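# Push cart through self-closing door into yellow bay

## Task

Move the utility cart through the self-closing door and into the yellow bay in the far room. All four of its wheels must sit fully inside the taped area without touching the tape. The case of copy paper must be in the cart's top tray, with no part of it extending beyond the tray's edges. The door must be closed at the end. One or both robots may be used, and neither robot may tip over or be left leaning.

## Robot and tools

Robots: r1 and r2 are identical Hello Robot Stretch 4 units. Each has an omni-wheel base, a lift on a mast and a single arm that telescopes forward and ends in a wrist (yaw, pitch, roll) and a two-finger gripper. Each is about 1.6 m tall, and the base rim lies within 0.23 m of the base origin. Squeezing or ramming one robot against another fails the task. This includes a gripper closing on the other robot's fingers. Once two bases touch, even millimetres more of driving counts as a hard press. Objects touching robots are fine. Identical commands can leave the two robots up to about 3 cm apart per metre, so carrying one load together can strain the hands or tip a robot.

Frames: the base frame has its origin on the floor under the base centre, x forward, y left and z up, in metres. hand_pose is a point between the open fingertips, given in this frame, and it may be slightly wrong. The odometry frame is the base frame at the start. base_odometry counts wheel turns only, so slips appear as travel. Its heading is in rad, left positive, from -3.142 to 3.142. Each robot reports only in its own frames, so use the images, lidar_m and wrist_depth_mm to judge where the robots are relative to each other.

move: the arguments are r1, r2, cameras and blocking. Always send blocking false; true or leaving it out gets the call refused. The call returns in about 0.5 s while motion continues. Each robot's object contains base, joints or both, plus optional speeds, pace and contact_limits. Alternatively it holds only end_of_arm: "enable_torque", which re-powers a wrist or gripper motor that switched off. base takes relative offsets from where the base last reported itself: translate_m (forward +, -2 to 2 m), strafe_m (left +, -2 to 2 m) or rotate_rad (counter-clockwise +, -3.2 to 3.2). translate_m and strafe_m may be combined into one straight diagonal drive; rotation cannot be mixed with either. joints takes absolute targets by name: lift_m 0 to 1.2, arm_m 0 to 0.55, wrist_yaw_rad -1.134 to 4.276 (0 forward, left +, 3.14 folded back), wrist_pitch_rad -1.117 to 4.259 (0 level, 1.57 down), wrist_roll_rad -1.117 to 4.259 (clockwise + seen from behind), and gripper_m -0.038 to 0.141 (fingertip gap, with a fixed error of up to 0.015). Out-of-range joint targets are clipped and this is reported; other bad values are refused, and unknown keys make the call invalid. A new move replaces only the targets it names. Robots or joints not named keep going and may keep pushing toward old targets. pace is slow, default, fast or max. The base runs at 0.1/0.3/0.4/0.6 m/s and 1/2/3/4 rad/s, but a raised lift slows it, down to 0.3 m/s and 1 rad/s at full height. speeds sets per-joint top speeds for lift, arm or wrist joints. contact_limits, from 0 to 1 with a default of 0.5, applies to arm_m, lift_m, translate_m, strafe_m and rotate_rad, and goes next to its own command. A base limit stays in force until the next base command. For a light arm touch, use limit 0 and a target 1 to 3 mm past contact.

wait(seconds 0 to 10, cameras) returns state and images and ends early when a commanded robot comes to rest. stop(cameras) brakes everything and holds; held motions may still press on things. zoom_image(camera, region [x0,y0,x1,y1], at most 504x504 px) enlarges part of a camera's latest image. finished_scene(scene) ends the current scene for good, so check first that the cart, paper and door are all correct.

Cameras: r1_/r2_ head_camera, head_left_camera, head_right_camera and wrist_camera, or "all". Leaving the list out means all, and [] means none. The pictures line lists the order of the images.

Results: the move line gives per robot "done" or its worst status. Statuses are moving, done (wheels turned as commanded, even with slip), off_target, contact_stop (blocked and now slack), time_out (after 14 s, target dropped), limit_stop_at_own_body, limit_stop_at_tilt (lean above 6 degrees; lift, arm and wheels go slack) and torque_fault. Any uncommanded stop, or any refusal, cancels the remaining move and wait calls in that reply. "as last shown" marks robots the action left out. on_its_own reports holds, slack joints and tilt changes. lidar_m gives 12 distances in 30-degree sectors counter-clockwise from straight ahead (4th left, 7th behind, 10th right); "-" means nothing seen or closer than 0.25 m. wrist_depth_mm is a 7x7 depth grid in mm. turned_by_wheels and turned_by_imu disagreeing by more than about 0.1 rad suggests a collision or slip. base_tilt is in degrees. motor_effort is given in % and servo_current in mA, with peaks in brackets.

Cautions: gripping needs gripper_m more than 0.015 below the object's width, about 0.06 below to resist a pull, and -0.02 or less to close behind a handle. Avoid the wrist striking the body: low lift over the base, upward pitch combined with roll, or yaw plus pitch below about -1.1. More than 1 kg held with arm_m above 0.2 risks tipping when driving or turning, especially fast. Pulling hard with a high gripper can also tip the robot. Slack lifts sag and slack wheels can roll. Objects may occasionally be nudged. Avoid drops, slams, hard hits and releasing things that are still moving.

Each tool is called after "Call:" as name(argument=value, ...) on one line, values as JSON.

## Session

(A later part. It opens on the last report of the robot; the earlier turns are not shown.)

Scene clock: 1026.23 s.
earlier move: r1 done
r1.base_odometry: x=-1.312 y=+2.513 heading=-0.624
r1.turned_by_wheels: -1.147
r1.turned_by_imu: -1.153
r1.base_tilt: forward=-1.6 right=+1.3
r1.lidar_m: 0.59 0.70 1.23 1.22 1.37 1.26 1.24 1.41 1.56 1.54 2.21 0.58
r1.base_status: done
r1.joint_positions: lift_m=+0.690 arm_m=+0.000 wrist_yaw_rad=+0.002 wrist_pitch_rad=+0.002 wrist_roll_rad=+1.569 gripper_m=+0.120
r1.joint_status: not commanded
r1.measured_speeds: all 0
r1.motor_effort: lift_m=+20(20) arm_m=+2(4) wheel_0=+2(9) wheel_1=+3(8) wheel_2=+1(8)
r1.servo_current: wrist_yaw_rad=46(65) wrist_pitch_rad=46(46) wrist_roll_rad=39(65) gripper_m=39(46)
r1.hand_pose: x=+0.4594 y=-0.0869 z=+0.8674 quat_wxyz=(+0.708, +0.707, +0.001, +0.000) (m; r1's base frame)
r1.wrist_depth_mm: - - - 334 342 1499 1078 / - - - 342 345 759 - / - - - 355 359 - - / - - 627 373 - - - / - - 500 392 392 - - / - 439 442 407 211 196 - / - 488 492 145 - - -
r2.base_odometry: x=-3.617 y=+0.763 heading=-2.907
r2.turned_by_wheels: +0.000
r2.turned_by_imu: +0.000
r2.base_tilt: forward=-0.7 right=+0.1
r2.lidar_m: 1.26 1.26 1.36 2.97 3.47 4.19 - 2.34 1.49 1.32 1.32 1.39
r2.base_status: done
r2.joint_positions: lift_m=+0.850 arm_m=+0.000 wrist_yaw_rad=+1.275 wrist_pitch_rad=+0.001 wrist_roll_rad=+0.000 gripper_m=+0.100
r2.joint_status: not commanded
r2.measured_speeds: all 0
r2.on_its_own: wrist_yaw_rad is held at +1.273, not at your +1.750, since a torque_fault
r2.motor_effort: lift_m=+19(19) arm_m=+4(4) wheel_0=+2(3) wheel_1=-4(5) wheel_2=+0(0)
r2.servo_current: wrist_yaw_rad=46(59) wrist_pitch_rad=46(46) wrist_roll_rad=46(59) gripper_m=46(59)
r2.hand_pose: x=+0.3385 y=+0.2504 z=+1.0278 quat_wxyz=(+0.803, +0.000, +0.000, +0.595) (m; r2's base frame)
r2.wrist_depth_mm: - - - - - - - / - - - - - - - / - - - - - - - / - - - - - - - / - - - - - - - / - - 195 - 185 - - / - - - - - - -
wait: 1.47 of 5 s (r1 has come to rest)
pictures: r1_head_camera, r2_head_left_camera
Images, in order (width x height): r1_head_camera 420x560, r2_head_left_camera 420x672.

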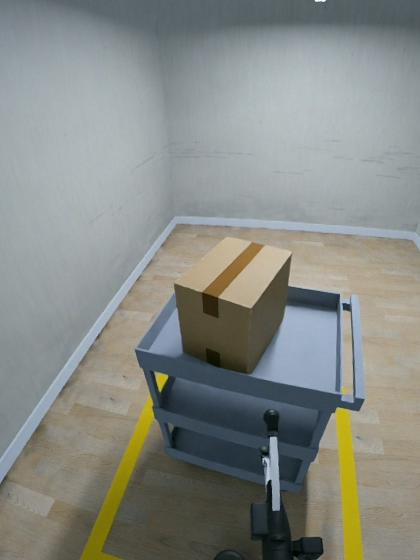

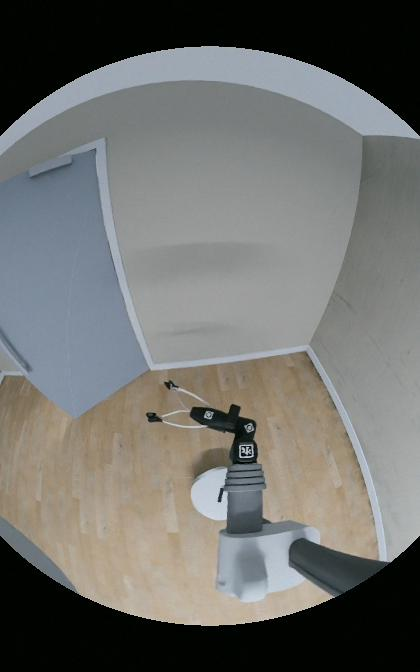

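Call:
zoom_image(camera="r1_head_camera", region=[80, 230, 400, 560])

Call:
move(r1={"base":{"translate_m":-0.35}}, blocking=false, cameras=[])

Call:
wait(seconds=4, cameras=["r1_head_camera","r2_head_left_camera"])

Call:
zoom_image(camera="r1_head_camera", region=[100, 240, 360, 500])

Scaled by 1.527 from the camera's 420x560 image, which has a finer 600x800 frame.

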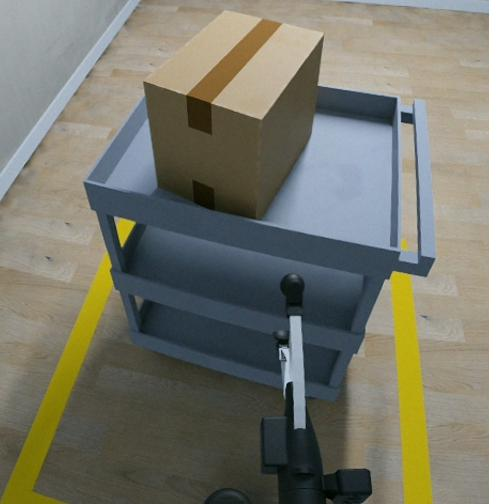

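Scene clock: 1031.87 s.
move: r1 moving
r1.base_odometry: x=-1.337 y=+2.531 heading=-0.624
r1.turned_by_wheels: +0.000
r1.turned_by_imu: -0.001
r1.base_tilt: forward=-1.6 right=+1.2
r1.lidar_m: 0.62 0.74 1.23 1.22 1.38 1.24 1.19 1.38 1.55 1.54 1.84 0.62
r1.base_status: translate_m moving
r1.joint_positions: lift_m=+0.690 arm_m=+0.000 wrist_yaw_rad=+0.002 wrist_pitch_rad=+0.002 wrist_roll_rad=+1.569 gripper_m=+0.120
r1.joint_status: not commanded
r1.measured_speeds: translate_m=-0.123 strafe_m=+0.001 rotate_rad=-0.002 lift_m=+0.000 arm_m=+0.000 wrist_yaw_rad=+0.000 wrist_pitch_rad=+0.000 wrist_roll_rad=+0.000
r1.motor_effort: lift_m=+20(20) arm_m=-3(4) wheel_0=-5(7) wheel_1=-5(7) wheel_2=+9(9)
r1.servo_current: wrist_yaw_rad=39(78) wrist_pitch_rad=33(52) wrist_roll_rad=33(59) gripper_m=46(52)
r1.hand_pose: x=+0.4594 y=-0.0869 z=+0.8674 quat_wxyz=(+0.708, +0.707, +0.001, +0.000) (m; r1's base frame)
r1.wrist_depth_mm: - - - 357 - 1397 1118 / - - - 366 368 373 - / - - - 387 - - - / - - 640 399 - - - / - - 504 418 - - - / - 462 469 436 211 197 - / - 549 525 145 - - -
r2: as last shown
r2.turned_by_imu: +0.001
r2.base_tilt: forward=-0.7 right=+0.0
r2.lidar_m: 1.25 1.27 1.54 2.95 3.46 4.19 - 2.34 1.49 1.31 1.32 1.42
r2.on_its_own: wrist_yaw_rad is held at +1.273, not at your +1.750, since a torque_fault
r2.motor_effort: lift_m=+19(19) arm_m=+4(4) wheel_0=+2(3) wheel_1=-4(5) wheel_2=+0(1)
r2.servo_current: wrist_yaw_rad=46(59) wrist_pitch_rad=39(46) wrist_roll_rad=52(52) gripper_m=52(59)
r2.wrist_depth_mm: - - - - - - - / - - - - - - - / - - - - - - - / - - - - - - - / - - - - - - - / - - 195 - 186 - - / - - - - - - -
pictures: none
No camera images: "cameras" was empty.

Scene clock: 1034.03 s.
earlier move: r1 done
r1.base_odometry: x=-1.596 y=+2.718 heading=-0.624
r1.turned_by_wheels: +0.000
r1.turned_by_imu: +0.000
r1.base_tilt: forward=-1.6 right=+1.3
r1.lidar_m: 0.93 1.59 1.30 1.28 1.16 0.90 0.88 1.02 1.50 1.48 1.67 0.91
r1.base_status: done
r1.joint_positions: lift_m=+0.690 arm_m=+0.000 wrist_yaw_rad=+0.002 wrist_pitch_rad=+0.002 wrist_roll_rad=+1.569 gripper_m=+0.120
r1.joint_status: not commanded
r1.measured_speeds: all 0
r1.motor_effort: lift_m=+20(20) arm_m=-4(4) wheel_0=-3(9) wheel_1=-2(8) wheel_2=-2(10)
r1.servo_current: wrist_yaw_rad=33(78) wrist_pitch_rad=39(52) wrist_roll_rad=46(65) gripper_m=39(52)
r1.hand_pose: x=+0.4594 y=-0.0869 z=+0.8674 quat_wxyz=(+0.708, +0.707, +0.001, +0.000) (m; r1's base frame)
r1.wrist_depth_mm: - - - - - 1708 1255 / - - - - - 1756 1160 / - - - - - - - / - - - 904 - - - / - - 809 798 - - - / - - 831 854 198 200 - / - - - 145 - 842 -
r2.base_odometry: x=-3.617 y=+0.763 heading=-2.907
r2.turned_by_wheels: +0.000
r2.turned_by_imu: +0.000
r2.base_tilt: forward=-0.6 right=+0.1
r2.lidar_m: 1.25 1.26 1.56 2.98 3.46 4.20 - 2.37 1.48 1.32 1.31 1.37
r2.base_status: not commanded
r2.joint_positions: lift_m=+0.850 arm_m=+0.000 wrist_yaw_rad=+1.275 wrist_pitch_rad=+0.001 wrist_roll_rad=+0.000 gripper_m=+0.100
r2.joint_status: not commanded
r2.measured_speeds: all 0
r2.on_its_own: wrist_yaw_rad is held at +1.273, not at your +1.750, since a torque_fault
r2.motor_effort: lift_m=+18(19) arm_m=+4(5) wheel_0=+3(3) wheel_1=-4(5) wheel_2=+0(1)
r2.servo_current: wrist_yaw_rad=59(65) wrist_pitch_rad=39(46) wrist_roll_rad=46(59) gripper_m=52(59)
r2.hand_pose: x=+0.3385 y=+0.2504 z=+1.0278 quat_wxyz=(+0.803, +0.000, +0.000, +0.595) (m; r2's base frame)
r2.wrist_depth_mm: - - - - - - - / - - - - - - - / - - - - - - - / - - - - - - - / - - - - - - - / - - 195 - 186 - - / - - - - - - -
wait: 2.17 of 4 s (r1 has come to rest)
pictures: r1_head_camera, r2_head_left_camera
Images, in order (width x height): r1_head_camera 420x560, r2_head_left_camera 420x672.

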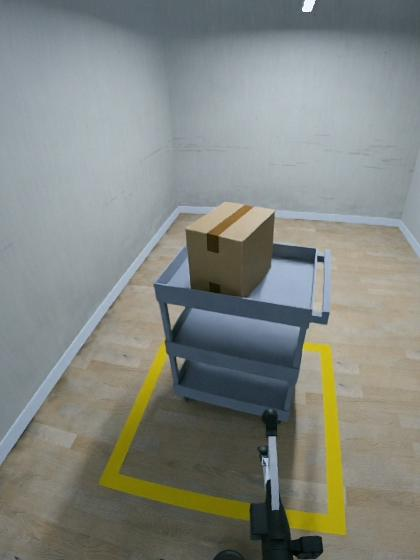

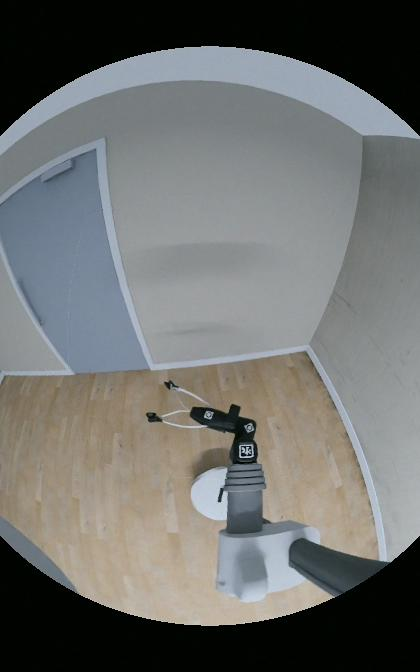

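Scaled by 1.938 from the camera's 420x560 image, which has a finer 600x800 frame.

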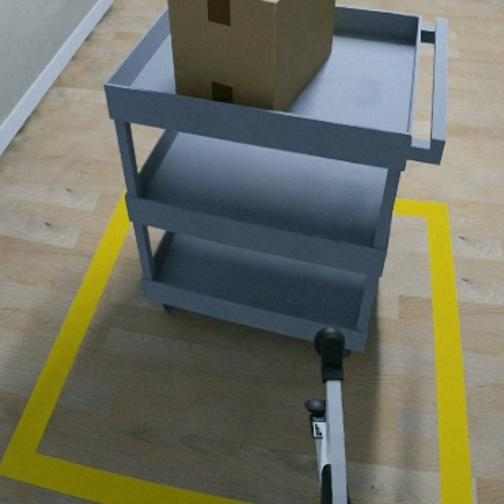

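Call:
move(r1={"base":{"strafe_m":-0.95}}, blocking=false, cameras=[])

Call:
wait(seconds=6, cameras=[])

Call:
move(r1={"base":{"translate_m":1.3}}, blocking=false, cameras=[])

Call:
wait(seconds=7, cameras=["r1_head_left_camera"])

Call:
move(r1={"base":{"rotate_rad":1.6}}, blocking=false, cameras=[])

Call:
wait(seconds=5, cameras=["r1_head_camera"])

Scene clock: 1052.33 s.
move: r1 moving
r1.base_odometry: x=-1.617 y=+2.688 heading=-0.624
r1.turned_by_wheels: +0.000
r1.turned_by_imu: +0.000
r1.base_tilt: forward=-1.6 right=+1.3
r1.lidar_m: 0.93 1.11 1.34 1.31 1.18 0.89 0.93 1.06 1.47 1.45 1.64 0.91
r1.base_status: strafe_m moving
r1.joint_positions: lift_m=+0.690 arm_m=+0.000 wrist_yaw_rad=+0.002 wrist_pitch_rad=+0.002 wrist_roll_rad=+1.569 gripper_m=+0.120
r1.joint_status: not commanded
r1.measured_speeds: translate_m=+0.001 strafe_m=-0.141 rotate_rad=-0.003 lift_m=+0.000 arm_m=+0.000 wrist_yaw_rad=+0.000 wrist_pitch_rad=+0.000 wrist_roll_rad=+0.000
r1.motor_effort: lift_m=+20(20) arm_m=-3(4) wheel_0=+11(11) wheel_1=-10(10) wheel_2=+0(2)
r1.servo_current: wrist_yaw_rad=39(59) wrist_pitch_rad=39(46) wrist_roll_rad=46(59) gripper_m=46(46)
r1.hand_pose: x=+0.4594 y=-0.0869 z=+0.8674 quat_wxyz=(+0.708, +0.707, +0.001, +0.000) (m; r1's base frame)
r1.wrist_depth_mm: - - - - - 1708 1281 / - - - - - 1708 1160 / - - - - - - - / - - - 976 - - - / - - 820 798 - - - / - - 809 842 210 200 - / - - - 144 - - -
r2: as last shown
r2.base_tilt: forward=-0.7 right=+0.1
r2.lidar_m: 1.25 1.27 1.53 2.94 3.46 4.17 - 2.37 1.48 1.32 1.32 1.42
r2.on_its_own: wrist_yaw_rad is held at +1.273, not at your +1.750, since a torque_fault
r2.motor_effort: lift_m=+19(19) arm_m=+4(4) wheel_0=+3(3) wheel_1=-5(5) wheel_2=+0(0)
r2.servo_current: wrist_yaw_rad=39(52) wrist_pitch_rad=46(46) wrist_roll_rad=39(52) gripper_m=52(52)
r2.wrist_depth_mm: - - - - - - - / - - - - - - - / - - - - - - - / - - - - - - - / - - - - - - - / - - 195 - 185 - - / - - - - - - -
pictures: none
No camera images: "cameras" was empty.

Scene clock: 1056.33 s.
earlier move: r1 done
r1.base_odometry: x=-2.151 y=+1.947 heading=-0.624
r1.turned_by_wheels: +0.000
r1.turned_by_imu: -0.004
r1.base_tilt: forward=-1.6 right=+1.3
r1.lidar_m: 3.59 1.05 1.44 2.20 1.36 1.12 1.12 0.71 0.57 0.56 0.63 1.16
r1.base_status: done
r1.joint_positions: lift_m=+0.690 arm_m=+0.000 wrist_yaw_rad=+0.002 wrist_pitch_rad=+0.002 wrist_roll_rad=+1.569 gripper_m=+0.120
r1.joint_status: not commanded
r1.measured_speeds: all 0
r1.motor_effort: lift_m=+20(20) arm_m=-3(4) wheel_0=+2(11) wheel_1=+0(10) wheel_2=+0(2)
r1.servo_current: wrist_yaw_rad=52(72) wrist_pitch_rad=46(52) wrist_roll_rad=39(72) gripper_m=39(52)
r1.hand_pose: x=+0.4594 y=-0.0869 z=+0.8674 quat_wxyz=(+0.708, +0.707, +0.001, +0.000) (m; r1's base frame)
r1.wrist_depth_mm: - - - - - 1708 1255 / - - - - - 1756 1255 / - - - - - 1708 1229 / - - - - - 1808 1255 / - - - - - 1808 1255 / - - - - - 214 1336 / - - - 145 - 1983 1182
r2.base_odometry: x=-3.617 y=+0.763 heading=-2.907
r2.turned_by_wheels: +0.000
r2.turned_by_imu: +0.001
r2.base_tilt: forward=-0.6 right=+0.1
r2.lidar_m: 1.27 1.28 1.58 2.98 3.43 4.19 - 2.33 1.48 1.32 1.34 1.43
r2.base_status: not commanded
r2.joint_positions: lift_m=+0.850 arm_m=+0.000 wrist_yaw_rad=+1.275 wrist_pitch_rad=+0.001 wrist_roll_rad=+0.000 gripper_m=+0.100
r2.joint_status: not commanded
r2.measured_speeds: all 0
r2.on_its_own: wrist_yaw_rad is held at +1.273, not at your +1.750, since a torque_fault
r2.motor_effort: lift_m=+18(19) arm_m=+4(4) wheel_0=+3(3) wheel_1=-5(5) wheel_2=+0(0)
r2.servo_current: wrist_yaw_rad=46(72) wrist_pitch_rad=39(52) wrist_roll_rad=52(65) gripper_m=46(59)
r2.hand_pose: x=+0.3385 y=+0.2504 z=+1.0278 quat_wxyz=(+0.803, +0.000, +0.000, +0.595) (m; r2's base frame)
r2.wrist_depth_mm: - - - - - - - / - - - - - - - / - - - - - - - / - - - - - - - / - - - - - - - / - - 196 - 186 - - / - - - - - - -
wait: 4.00 of 6 s (r1 has come to rest)
pictures: none
No camera images: "cameras" was empty.

Scene clock: 1056.83 s.
move: r1 moving
r1.base_odometry: x=-2.126 y=+1.929 heading=-0.624
r1.turned_by_wheels: +0.000
r1.turned_by_imu: +0.000
r1.base_tilt: forward=-1.6 right=+1.3
r1.lidar_m: 3.55 1.01 1.38 2.19 1.41 1.15 1.15 0.72 0.57 0.54 0.64 1.15
r1.base_status: translate_m moving
r1.joint_positions: lift_m=+0.690 arm_m=+0.000 wrist_yaw_rad=+0.002 wrist_pitch_rad=+0.002 wrist_roll_rad=+1.569 gripper_m=+0.120
r1.joint_status: not commanded
r1.measured_speeds: translate_m=+0.122 strafe_m=-0.001 rotate_rad=-0.001 lift_m=+0.000 arm_m=+0.000 wrist_yaw_rad=+0.000 wrist_pitch_rad=+0.000 wrist_roll_rad=+0.000
r1.motor_effort: lift_m=+20(20) arm_m=-4(4) wheel_0=+6(8) wheel_1=+5(7) wheel_2=-7(9)
r1.servo_current: wrist_yaw_rad=33(59) wrist_pitch_rad=39(46) wrist_roll_rad=39(52) gripper_m=46(52)
r1.hand_pose: x=+0.4594 y=-0.0869 z=+0.8674 quat_wxyz=(+0.708, +0.707, +0.001, +0.000) (m; r1's base frame)
r1.wrist_depth_mm: - - - - - 1708 1205 / - - - - - 1708 1205 / - - - - - 1808 1255 / - - - - - 1756 1255 / - - - - - 1756 1255 / - - - - - 214 1308 / - - - 145 - 1921 1229
r2: as last shown
r2.turned_by_imu: +0.000
r2.base_tilt: forward=-0.7 right=+0.1
r2.lidar_m: 1.27 1.25 1.53 2.95 3.43 4.19 - 2.35 1.47 1.31 1.34 1.40
r2.on_its_own: wrist_yaw_rad is held at +1.273, not at your +1.750, since a torque_fault
r2.servo_current: wrist_yaw_rad=46(52) wrist_pitch_rad=39(46) wrist_roll_rad=52(59) gripper_m=52(52)
r2.wrist_depth_mm: - - - - - - - / - - - - - - - / - - - - - - - / - - - - - - - / - - - - - - - / - - 196 - 185 - - / - - - - - - -
pictures: none
No camera images: "cameras" was empty.

Scene clock: 1062.17 s.
earlier move: r1 done
r1.base_odometry: x=-1.096 y=+1.187 heading=-0.624
r1.turned_by_wheels: +0.000
r1.turned_by_imu: +0.000
r1.base_tilt: forward=-1.6 right=+1.3
r1.lidar_m: 2.32 2.44 1.97 0.44 0.51 2.38 1.92 0.98 0.89 0.87 0.94 1.45
r1.base_status: done
r1.joint_positions: lift_m=+0.690 arm_m=+0.000 wrist_yaw_rad=+0.002 wrist_pitch_rad=+0.002 wrist_roll_rad=+1.569 gripper_m=+0.120
r1.joint_status: not commanded
r1.measured_speeds: all 0
r1.motor_effort: lift_m=+20(20) arm_m=-3(4) wheel_0=+2(8) wheel_1=+1(8) wheel_2=+1(11)
r1.servo_current: wrist_yaw_rad=39(72) wrist_pitch_rad=39(52) wrist_roll_rad=33(78) gripper_m=46(52)
r1.hand_pose: x=+0.4594 y=-0.0869 z=+0.8674 quat_wxyz=(+0.708, +0.707, +0.001, +0.000) (m; r1's base frame)
r1.wrist_depth_mm: - - - - - 1661 1205 / - - - - - 1756 1255 / - - - - - 1808 1205 / - - - - - 1863 1229 / - - - - - 1756 1255 / - - - - - 213 1255 / - - - 145 - 1983 1255
r2.base_odometry: x=-3.617 y=+0.763 heading=-2.907
r2.turned_by_wheels: +0.000
r2.turned_by_imu: +0.001
r2.base_tilt: forward=-0.7 right=+0.1
r2.lidar_m: 1.27 1.27 1.56 2.95 3.45 4.15 - 2.37 1.50 1.30 1.32 1.42
r2.base_status: not commanded
r2.joint_positions: lift_m=+0.850 arm_m=+0.000 wrist_yaw_rad=+1.275 wrist_pitch_rad=+0.001 wrist_roll_rad=+0.000 gripper_m=+0.100
r2.joint_status: not commanded
r2.measured_speeds: all 0
r2.on_its_own: wrist_yaw_rad is held at +1.273, not at your +1.750, since a torque_fault
r2.motor_effort: lift_m=+19(19) arm_m=+4(4) wheel_0=+3(3) wheel_1=-4(5) wheel_2=+0(0)
r2.servo_current: wrist_yaw_rad=46(65) wrist_pitch_rad=39(46) wrist_roll_rad=33(59) gripper_m=52(59)
r2.hand_pose: x=+0.3385 y=+0.2504 z=+1.0278 quat_wxyz=(+0.803, +0.000, +0.000, +0.595) (m; r2's base frame)
r2.wrist_depth_mm: - - - - - - - / - - - - - - - / - - - - - - - / - - - - - - - / - - - - - - - / - - 196 - 185 - - / - - - - - - -
wait: 5.33 of 7 s (r1 has come to rest)
pictures: r1_head_left_camera
Images, in order (width x height): r1_head_left_camera 420x672.

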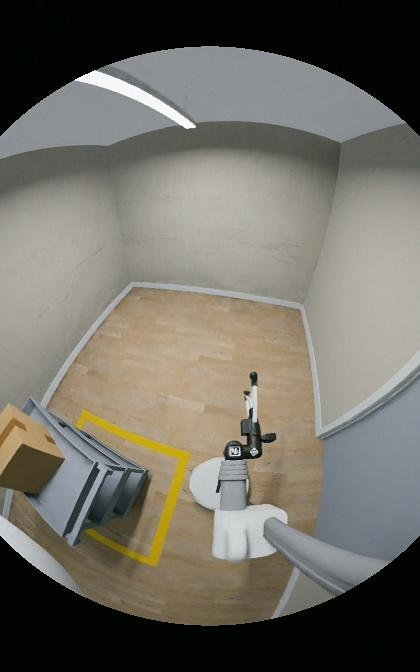

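Scene clock: 1062.67 s.
move: r1 moving
r1.base_odometry: x=-1.096 y=+1.187 heading=-0.372
r1.turned_by_wheels: +0.252
r1.turned_by_imu: +0.253
r1.base_tilt: forward=-1.6 right=+1.3
r1.lidar_m: 2.38 2.13 0.43 0.46 0.66 2.37 1.30 0.93 0.87 0.88 1.06 2.31
r1.base_status: rotate_rad moving
r1.joint_positions: lift_m=+0.690 arm_m=+0.000 wrist_yaw_rad=+0.002 wrist_pitch_rad=+0.002 wrist_roll_rad=+1.569 gripper_m=+0.120
r1.joint_status: not commanded
r1.measured_speeds: translate_m=+0.001 strafe_m=-0.001 rotate_rad=+0.976 lift_m=+0.000 arm_m=+0.000 wrist_yaw_rad=+0.000 wrist_pitch_rad=+0.000 wrist_roll_rad=+0.000
r1.motor_effort: lift_m=+20(20) arm_m=-4(4) wheel_0=-6(8) wheel_1=-7(7) wheel_2=-7(8)
r1.servo_current: wrist_yaw_rad=33(78) wrist_pitch_rad=39(52) wrist_roll_rad=46(65) gripper_m=46(46)
r1.hand_pose: x=+0.4594 y=-0.0869 z=+0.8674 quat_wxyz=(+0.708, +0.707, +0.001, +0.000) (m; r1's base frame)
r1.wrist_depth_mm: - - - - - 1708 1205 / - - - - - 1661 1229 / - - - - - 1756 1229 / - - - - - 1808 1255 / - - - - - 1808 1308 / - - - - - 214 1281 / - - - 145 - 1983 1281
r2: as last shown
r2.turned_by_imu: +0.000
r2.lidar_m: 1.26 1.26 1.54 2.94 3.44 4.17 - 2.38 1.45 1.32 1.34 1.42
r2.on_its_own: wrist_yaw_rad is held at +1.273, not at your +1.750, since a torque_fault
r2.motor_effort: lift_m=+18(19) arm_m=+4(4) wheel_0=+3(3) wheel_1=-4(5) wheel_2=+0(1)
r2.servo_current: wrist_yaw_rad=46(52) wrist_pitch_rad=39(46) wrist_roll_rad=52(52) gripper_m=46(59)
r2.wrist_depth_mm: - - - - - - - / - - - - - - - / - - - - - - - / - - - - - - - / - - - - - - - / - - 195 - 185 - - / - - - - - - -
pictures: none
No camera images: "cameras" was empty.

Scene clock: 1064.27 s.
earlier move: r1 done
r1.base_odometry: x=-1.096 y=+1.187 heading=+0.976
r1.turned_by_wheels: +1.347
r1.turned_by_imu: +1.355
r1.base_tilt: forward=-1.6 right=+1.3
r1.lidar_m: 0.44 0.53 2.37 1.86 0.97 0.86 0.87 0.93 1.50 2.34 2.38 2.00
r1.base_status: done
r1.joint_positions: lift_m=+0.690 arm_m=+0.000 wrist_yaw_rad=+0.002 wrist_pitch_rad=+0.002 wrist_roll_rad=+1.569 gripper_m=+0.120
r1.joint_status: not commanded
r1.measured_speeds: all 0
r1.motor_effort: lift_m=+20(20) arm_m=-4(4) wheel_0=-3(10) wheel_1=+0(9) wheel_2=+1(9)
r1.servo_current: wrist_yaw_rad=52(78) wrist_pitch_rad=33(52) wrist_roll_rad=46(72) gripper_m=39(52)
r1.hand_pose: x=+0.4594 y=-0.0869 z=+0.8674 quat_wxyz=(+0.708, +0.707, +0.001, +0.000) (m; r1's base frame)
r1.wrist_depth_mm: - - - - - 1618 1229 / - - - - - 1661 1229 / - - - - - 1537 1205 / - - 683 627 - - - / - - 580 559 384 - - / - 193 504 508 193 289 293 / - 160 564 145 - - -
r2.base_odometry: x=-3.617 y=+0.763 heading=-2.907
r2.turned_by_wheels: +0.000
r2.turned_by_imu: +0.000
r2.base_tilt: forward=-0.7 right=+0.1
r2.lidar_m: 1.25 1.25 1.56 2.97 3.45 4.16 - 2.36 1.49 1.31 1.34 1.42
r2.base_status: not commanded
r2.joint_positions: lift_m=+0.850 arm_m=+0.000 wrist_yaw_rad=+1.275 wrist_pitch_rad=+0.001 wrist_roll_rad=+0.000 gripper_m=+0.100
r2.joint_status: not commanded
r2.measured_speeds: all 0
r2.on_its_own: wrist_yaw_rad is held at +1.273, not at your +1.750, since a torque_fault
r2.motor_effort: lift_m=+18(19) arm_m=+4(4) wheel_0=+3(3) wheel_1=-4(5) wheel_2=+0(1)
r2.servo_current: wrist_yaw_rad=52(59) wrist_pitch_rad=39(46) wrist_roll_rad=52(59) gripper_m=46(59)
r2.hand_pose: x=+0.3385 y=+0.2504 z=+1.0278 quat_wxyz=(+0.803, +0.000, +0.000, +0.595) (m; r2's base frame)
r2.wrist_depth_mm: - - - - - - - / - - - - - - - / - - - - - - - / - - - - - - - / - - - - - - - / - - 195 - 186 - - / - - - - - - -
wait: 1.60 of 5 s (r1 has come to rest)
pictures: r1_head_camera
Images, in order (width x height): r1_head_camera 420x560.

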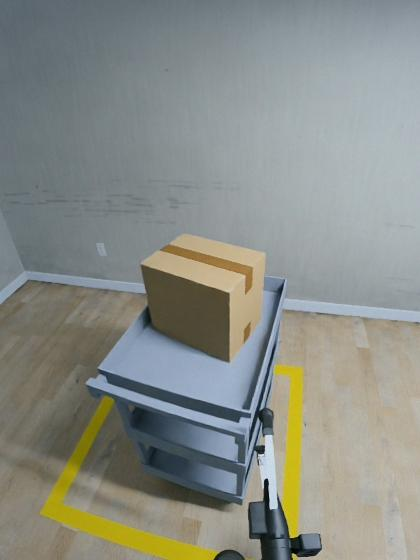

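Call:
zoom_image(camera="r1_head_camera", region=[190, 340, 340, 540])

Call:
zoom_image(camera="r1_head_camera", region=[70, 210, 310, 450])

Scaled by 2.520 from the camera's 420x560 image, which has a finer 600x800 frame.

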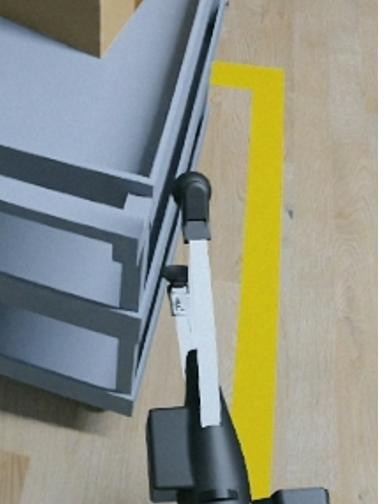

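Scaled by 2.100 from the camera's 420x560 image, which has a finer 600x800 frame.

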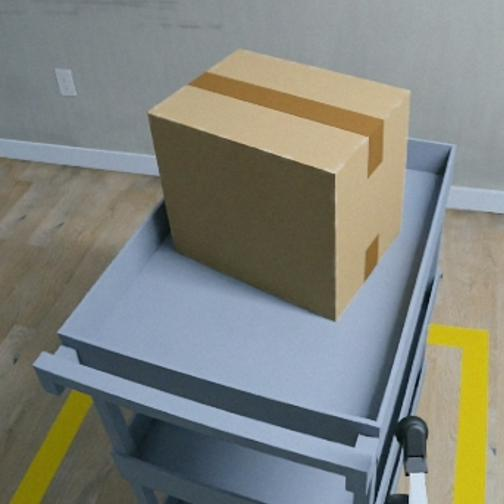

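Call:
move(r1={"base":{"strafe_m":-0.5}}, blocking=false, cameras=[])

Call:
wait(seconds=4, cameras=[])

Call:
move(r1={"base":{"rotate_rad":0.6}}, blocking=false, cameras=[])

Call:
wait(seconds=4, cameras=["r1_head_camera","r2_head_left_camera"])

Call:
zoom_image(camera="r1_head_camera", region=[60, 300, 320, 540])

Scene clock: 1073.17 s.
move: r1 moving
r1.base_odometry: x=-1.066 y=+1.167 heading=+0.976
r1.turned_by_wheels: +0.000
r1.turned_by_imu: +0.000
r1.base_tilt: forward=-1.6 right=+1.3
r1.lidar_m: 0.45 0.53 2.39 1.82 0.97 0.87 0.88 0.90 1.51 2.30 2.34 1.96
r1.base_status: strafe_m moving
r1.joint_positions: lift_m=+0.690 arm_m=+0.000 wrist_yaw_rad=+0.002 wrist_pitch_rad=+0.002 wrist_roll_rad=+1.569 gripper_m=+0.120
r1.joint_status: not commanded
r1.measured_speeds: translate_m=+0.000 strafe_m=-0.141 rotate_rad=+0.002 lift_m=+0.000 arm_m=+0.000 wrist_yaw_rad=+0.000 wrist_pitch_rad=+0.000 wrist_roll_rad=+0.000
r1.motor_effort: lift_m=+20(20) arm_m=-4(4) wheel_0=+11(11) wheel_1=-9(10) wheel_2=+1(1)
r1.servo_current: wrist_yaw_rad=52(52) wrist_pitch_rad=39(46) wrist_roll_rad=52(65) gripper_m=46(46)
r1.hand_pose: x=+0.4594 y=-0.0869 z=+0.8674 quat_wxyz=(+0.708, +0.707, +0.001, +0.000) (m; r1's base frame)
r1.wrist_depth_mm: - - - - - 1661 1229 / - - - - - 1618 1205 / - - - - - 1661 1255 / - - - - - - - / - - 627 609 430 - - / - 193 517 504 192 201 - / - 160 539 145 290 293 293
r2: as last shown
r2.lidar_m: 1.26 1.27 1.57 2.96 3.45 4.19 - 2.36 1.47 1.32 1.30 1.40
r2.on_its_own: wrist_yaw_rad is held at +1.273, not at your +1.750, since a torque_fault
r2.motor_effort: lift_m=+18(19) arm_m=+4(4) wheel_0=+3(3) wheel_1=-4(5) wheel_2=+0(0)
r2.servo_current: wrist_yaw_rad=46(52) wrist_pitch_rad=46(46) wrist_roll_rad=52(59) gripper_m=52(52)
r2.wrist_depth_mm: - - - - - - - / - - - - - - - / - - - - - - - / - - - - - - - / - - - - - - - / - - 195 - 185 - - / - - - - - - -
pictures: none
No camera images: "cameras" was empty.

Scene clock: 1075.67 s.
earlier move: r1 done
r1.base_odometry: x=-0.682 y=+0.907 heading=+0.976
r1.turned_by_wheels: +0.000
r1.turned_by_imu: -0.003
r1.base_tilt: forward=-1.6 right=+1.3
r1.lidar_m: 1.08 0.64 0.64 2.08 1.17 0.98 0.88 0.99 1.70 1.83 2.06 1.89
r1.base_status: done
r1.joint_positions: lift_m=+0.690 arm_m=+0.000 wrist_yaw_rad=+0.002 wrist_pitch_rad=+0.002 wrist_roll_rad=+1.569 gripper_m=+0.120
r1.joint_status: not commanded
r1.measured_speeds: all 0
r1.motor_effort: lift_m=+20(20) arm_m=-4(4) wheel_0=+2(12) wheel_1=+1(11) wheel_2=+0(2)
r1.servo_current: wrist_yaw_rad=52(65) wrist_pitch_rad=33(46) wrist_roll_rad=52(85) gripper_m=39(52)
r1.hand_pose: x=+0.4594 y=-0.0869 z=+0.8674 quat_wxyz=(+0.708, +0.707, +0.001, +0.000) (m; r1's base frame)
r1.wrist_depth_mm: - - - - - 1499 1229 / - - - - - 1576 1229 / - - - - - 1499 1229 / - - - - - 1618 1255 / - - - - - 1708 1255 / - 193 - - 191 214 1336 / - 139 - 144 - - 1336
r2.base_odometry: x=-3.617 y=+0.763 heading=-2.907
r2.turned_by_wheels: +0.000
r2.turned_by_imu: +0.000
r2.base_tilt: forward=-0.7 right=+0.0
r2.lidar_m: 1.26 1.28 1.55 2.99 3.45 4.19 - 2.36 1.48 1.31 1.33 1.43
r2.base_status: not commanded
r2.joint_positions: lift_m=+0.850 arm_m=+0.000 wrist_yaw_rad=+1.275 wrist_pitch_rad=+0.001 wrist_roll_rad=+0.000 gripper_m=+0.100
r2.joint_status: not commanded
r2.measured_speeds: all 0
r2.on_its_own: wrist_yaw_rad is held at +1.273, not at your +1.750, since a torque_fault
r2.motor_effort: lift_m=+19(19) arm_m=+4(4) wheel_0=+2(4) wheel_1=-5(5) wheel_2=+0(0)
r2.servo_current: wrist_yaw_rad=65(65) wrist_pitch_rad=39(46) wrist_roll_rad=33(59) gripper_m=46(59)
r2.hand_pose: x=+0.3385 y=+0.2504 z=+1.0278 quat_wxyz=(+0.803, +0.000, +0.000, +0.595) (m; r2's base frame)
r2.wrist_depth_mm: - - - - - - - / - - - - - - - / - - - - - - - / - - - - - - - / - - - - - - - / - - 196 - 185 - - / - - - - - - -
wait: 2.50 of 4 s (r1 has come to rest)
pictures: none
No camera images: "cameras" was empty.

Scene clock: 1076.17 s.
move: r1 moving
r1.base_odometry: x=-0.682 y=+0.907 heading=+1.228
r1.turned_by_wheels: +0.252
r1.turned_by_imu: +0.253
r1.base_tilt: forward=-1.6 right=+1.3
r1.lidar_m: 0.79 0.63 2.86 1.39 1.05 0.88 0.92 1.19 1.84 1.91 2.00 1.86
r1.base_status: rotate_rad moving
r1.joint_positions: lift_m=+0.690 arm_m=+0.000 wrist_yaw_rad=+0.002 wrist_pitch_rad=+0.002 wrist_roll_rad=+1.569 gripper_m=+0.120
r1.joint_status: not commanded
r1.measured_speeds: translate_m=+0.000 strafe_m=-0.002 rotate_rad=+0.974 lift_m=+0.000 arm_m=+0.000 wrist_yaw_rad=+0.000 wrist_pitch_rad=+0.000 wrist_roll_rad=+0.000
r1.motor_effort: lift_m=+20(20) arm_m=-4(4) wheel_0=-7(10) wheel_1=-8(9) wheel_2=-8(8)
r1.servo_current: wrist_yaw_rad=39(52) wrist_pitch_rad=39(46) wrist_roll_rad=39(65) gripper_m=52(52)
r1.hand_pose: x=+0.4594 y=-0.0869 z=+0.8674 quat_wxyz=(+0.708, +0.707, +0.001, +0.000) (m; r1's base frame)
r1.wrist_depth_mm: - - - - - - 1229 / - - - - - 1537 1229 / - - - - - 1537 1255 / - - - - - 1661 1281 / - - - - - 1661 1255 / - 204 211 842 211 213 1042 / - - 750 144 - - 1042
r2: as last shown
r2.base_tilt: forward=-0.7 right=+0.1
r2.lidar_m: 1.25 1.27 1.55 2.99 3.45 4.17 - 2.36 1.47 1.29 1.34 1.41
r2.on_its_own: wrist_yaw_rad is held at +1.273, not at your +1.750, since a torque_fault
r2.motor_effort: lift_m=+19(19) arm_m=+4(4) wheel_0=+2(3) wheel_1=-4(5) wheel_2=+0(0)
r2.servo_current: wrist_yaw_rad=52(52) wrist_pitch_rad=39(46) wrist_roll_rad=65(65) gripper_m=52(59)
r2.wrist_depth_mm: - - - - - - - / - - - - - - - / - - - - - - - / - - - - - - - / - - - - - - - / - - 195 - 185 - - / - - - - - - -
pictures: none
No camera images: "cameras" was empty.

Scene clock: 1077.07 s.
earlier move: r1 done
r1.base_odometry: x=-0.682 y=+0.907 heading=+1.576
r1.turned_by_wheels: +0.348
r1.turned_by_imu: +0.350
r1.base_tilt: forward=-1.6 right=+1.3
r1.lidar_m: 0.63 0.75 1.81 1.13 0.89 0.87 1.05 1.86 1.86 2.15 1.87 0.92
r1.base_status: done
r1.joint_positions: lift_m=+0.690 arm_m=+0.000 wrist_yaw_rad=+0.002 wrist_pitch_rad=+0.002 wrist_roll_rad=+1.569 gripper_m=+0.120
r1.joint_status: not commanded
r1.measured_speeds: all 0
r1.motor_effort: lift_m=+20(20) arm_m=-4(4) wheel_0=-3(10) wheel_1=+0(9) wheel_2=+1(8)
r1.servo_current: wrist_yaw_rad=33(65) wrist_pitch_rad=39(46) wrist_roll_rad=52(65) gripper_m=46(52)
r1.hand_pose: x=+0.4594 y=-0.0869 z=+0.8674 quat_wxyz=(+0.708, +0.707, +0.001, +0.000) (m; r1's base frame)
r1.wrist_depth_mm: - - - - - 1499 1229 / - - - - - 1430 1255 / - - - 715 - - 991 / - - 707 683 - - - / - - 654 654 - - - / - - 707 820 210 196 - / - - - 145 459 462 -
r2.base_odometry: x=-3.617 y=+0.763 heading=-2.907
r2.turned_by_wheels: +0.000
r2.turned_by_imu: +0.000
r2.base_tilt: forward=-0.7 right=+0.1
r2.lidar_m: 1.26 1.28 1.56 2.96 3.44 4.15 - 2.35 1.49 1.30 1.32 1.44
r2.base_status: not commanded
r2.joint_positions: lift_m=+0.850 arm_m=+0.000 wrist_yaw_rad=+1.275 wrist_pitch_rad=+0.001 wrist_roll_rad=+0.000 gripper_m=+0.100
r2.joint_status: not commanded
r2.measured_speeds: all 0
r2.on_its_own: wrist_yaw_rad is held at +1.273, not at your +1.750, since a torque_fault
r2.motor_effort: lift_m=+19(19) arm_m=+4(4) wheel_0=+3(3) wheel_1=-5(5) wheel_2=+0(0)
r2.servo_current: wrist_yaw_rad=46(52) wrist_pitch_rad=39(46) wrist_roll_rad=46(65) gripper_m=59(59)
r2.hand_pose: x=+0.3385 y=+0.2504 z=+1.0278 quat_wxyz=(+0.803, +0.000, +0.000, +0.595) (m; r2's base frame)
r2.wrist_depth_mm: - - - - - - - / - - - - - - - / - - - - - - - / - - - - - - - / - - - - - - - / - - 195 - 186 - - / - - - - - - -
wait: 0.90 of 4 s (r1 has come to rest)
pictures: r1_head_camera, r2_head_left_camera
Images, in order (width x height): r1_head_camera 420x560, r2_head_left_camera 420x672.

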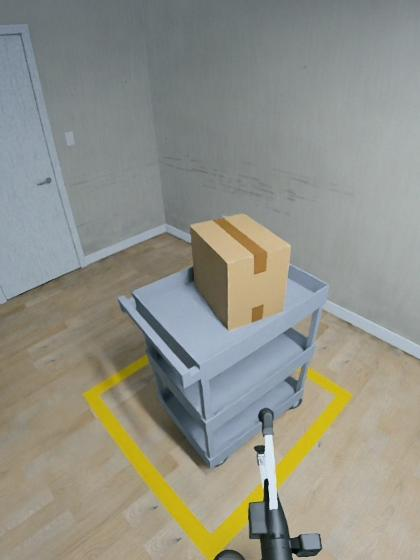

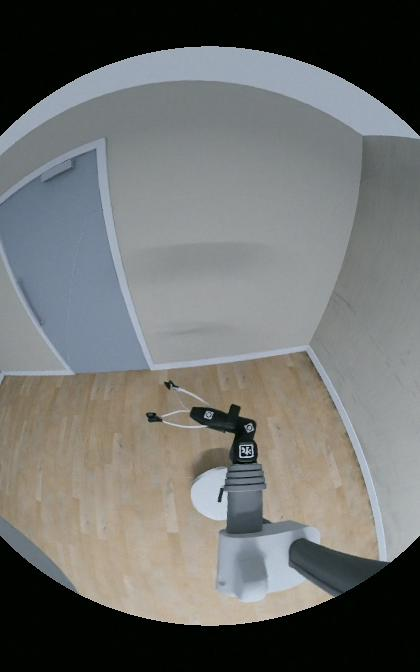

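Scaled by 1.938 from the camera's 420x560 image, which has a finer 600x800 frame.

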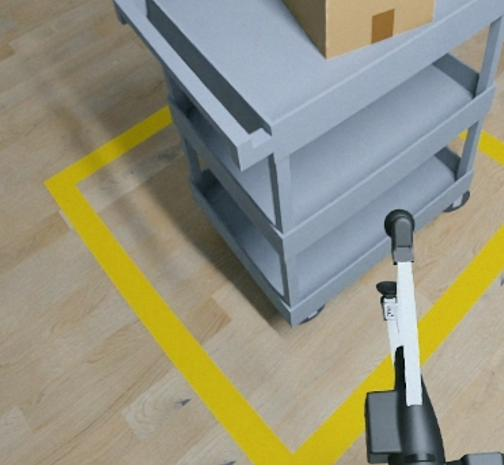

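Call:
finished_scene(scene=2)

The scene is finished: the task was done.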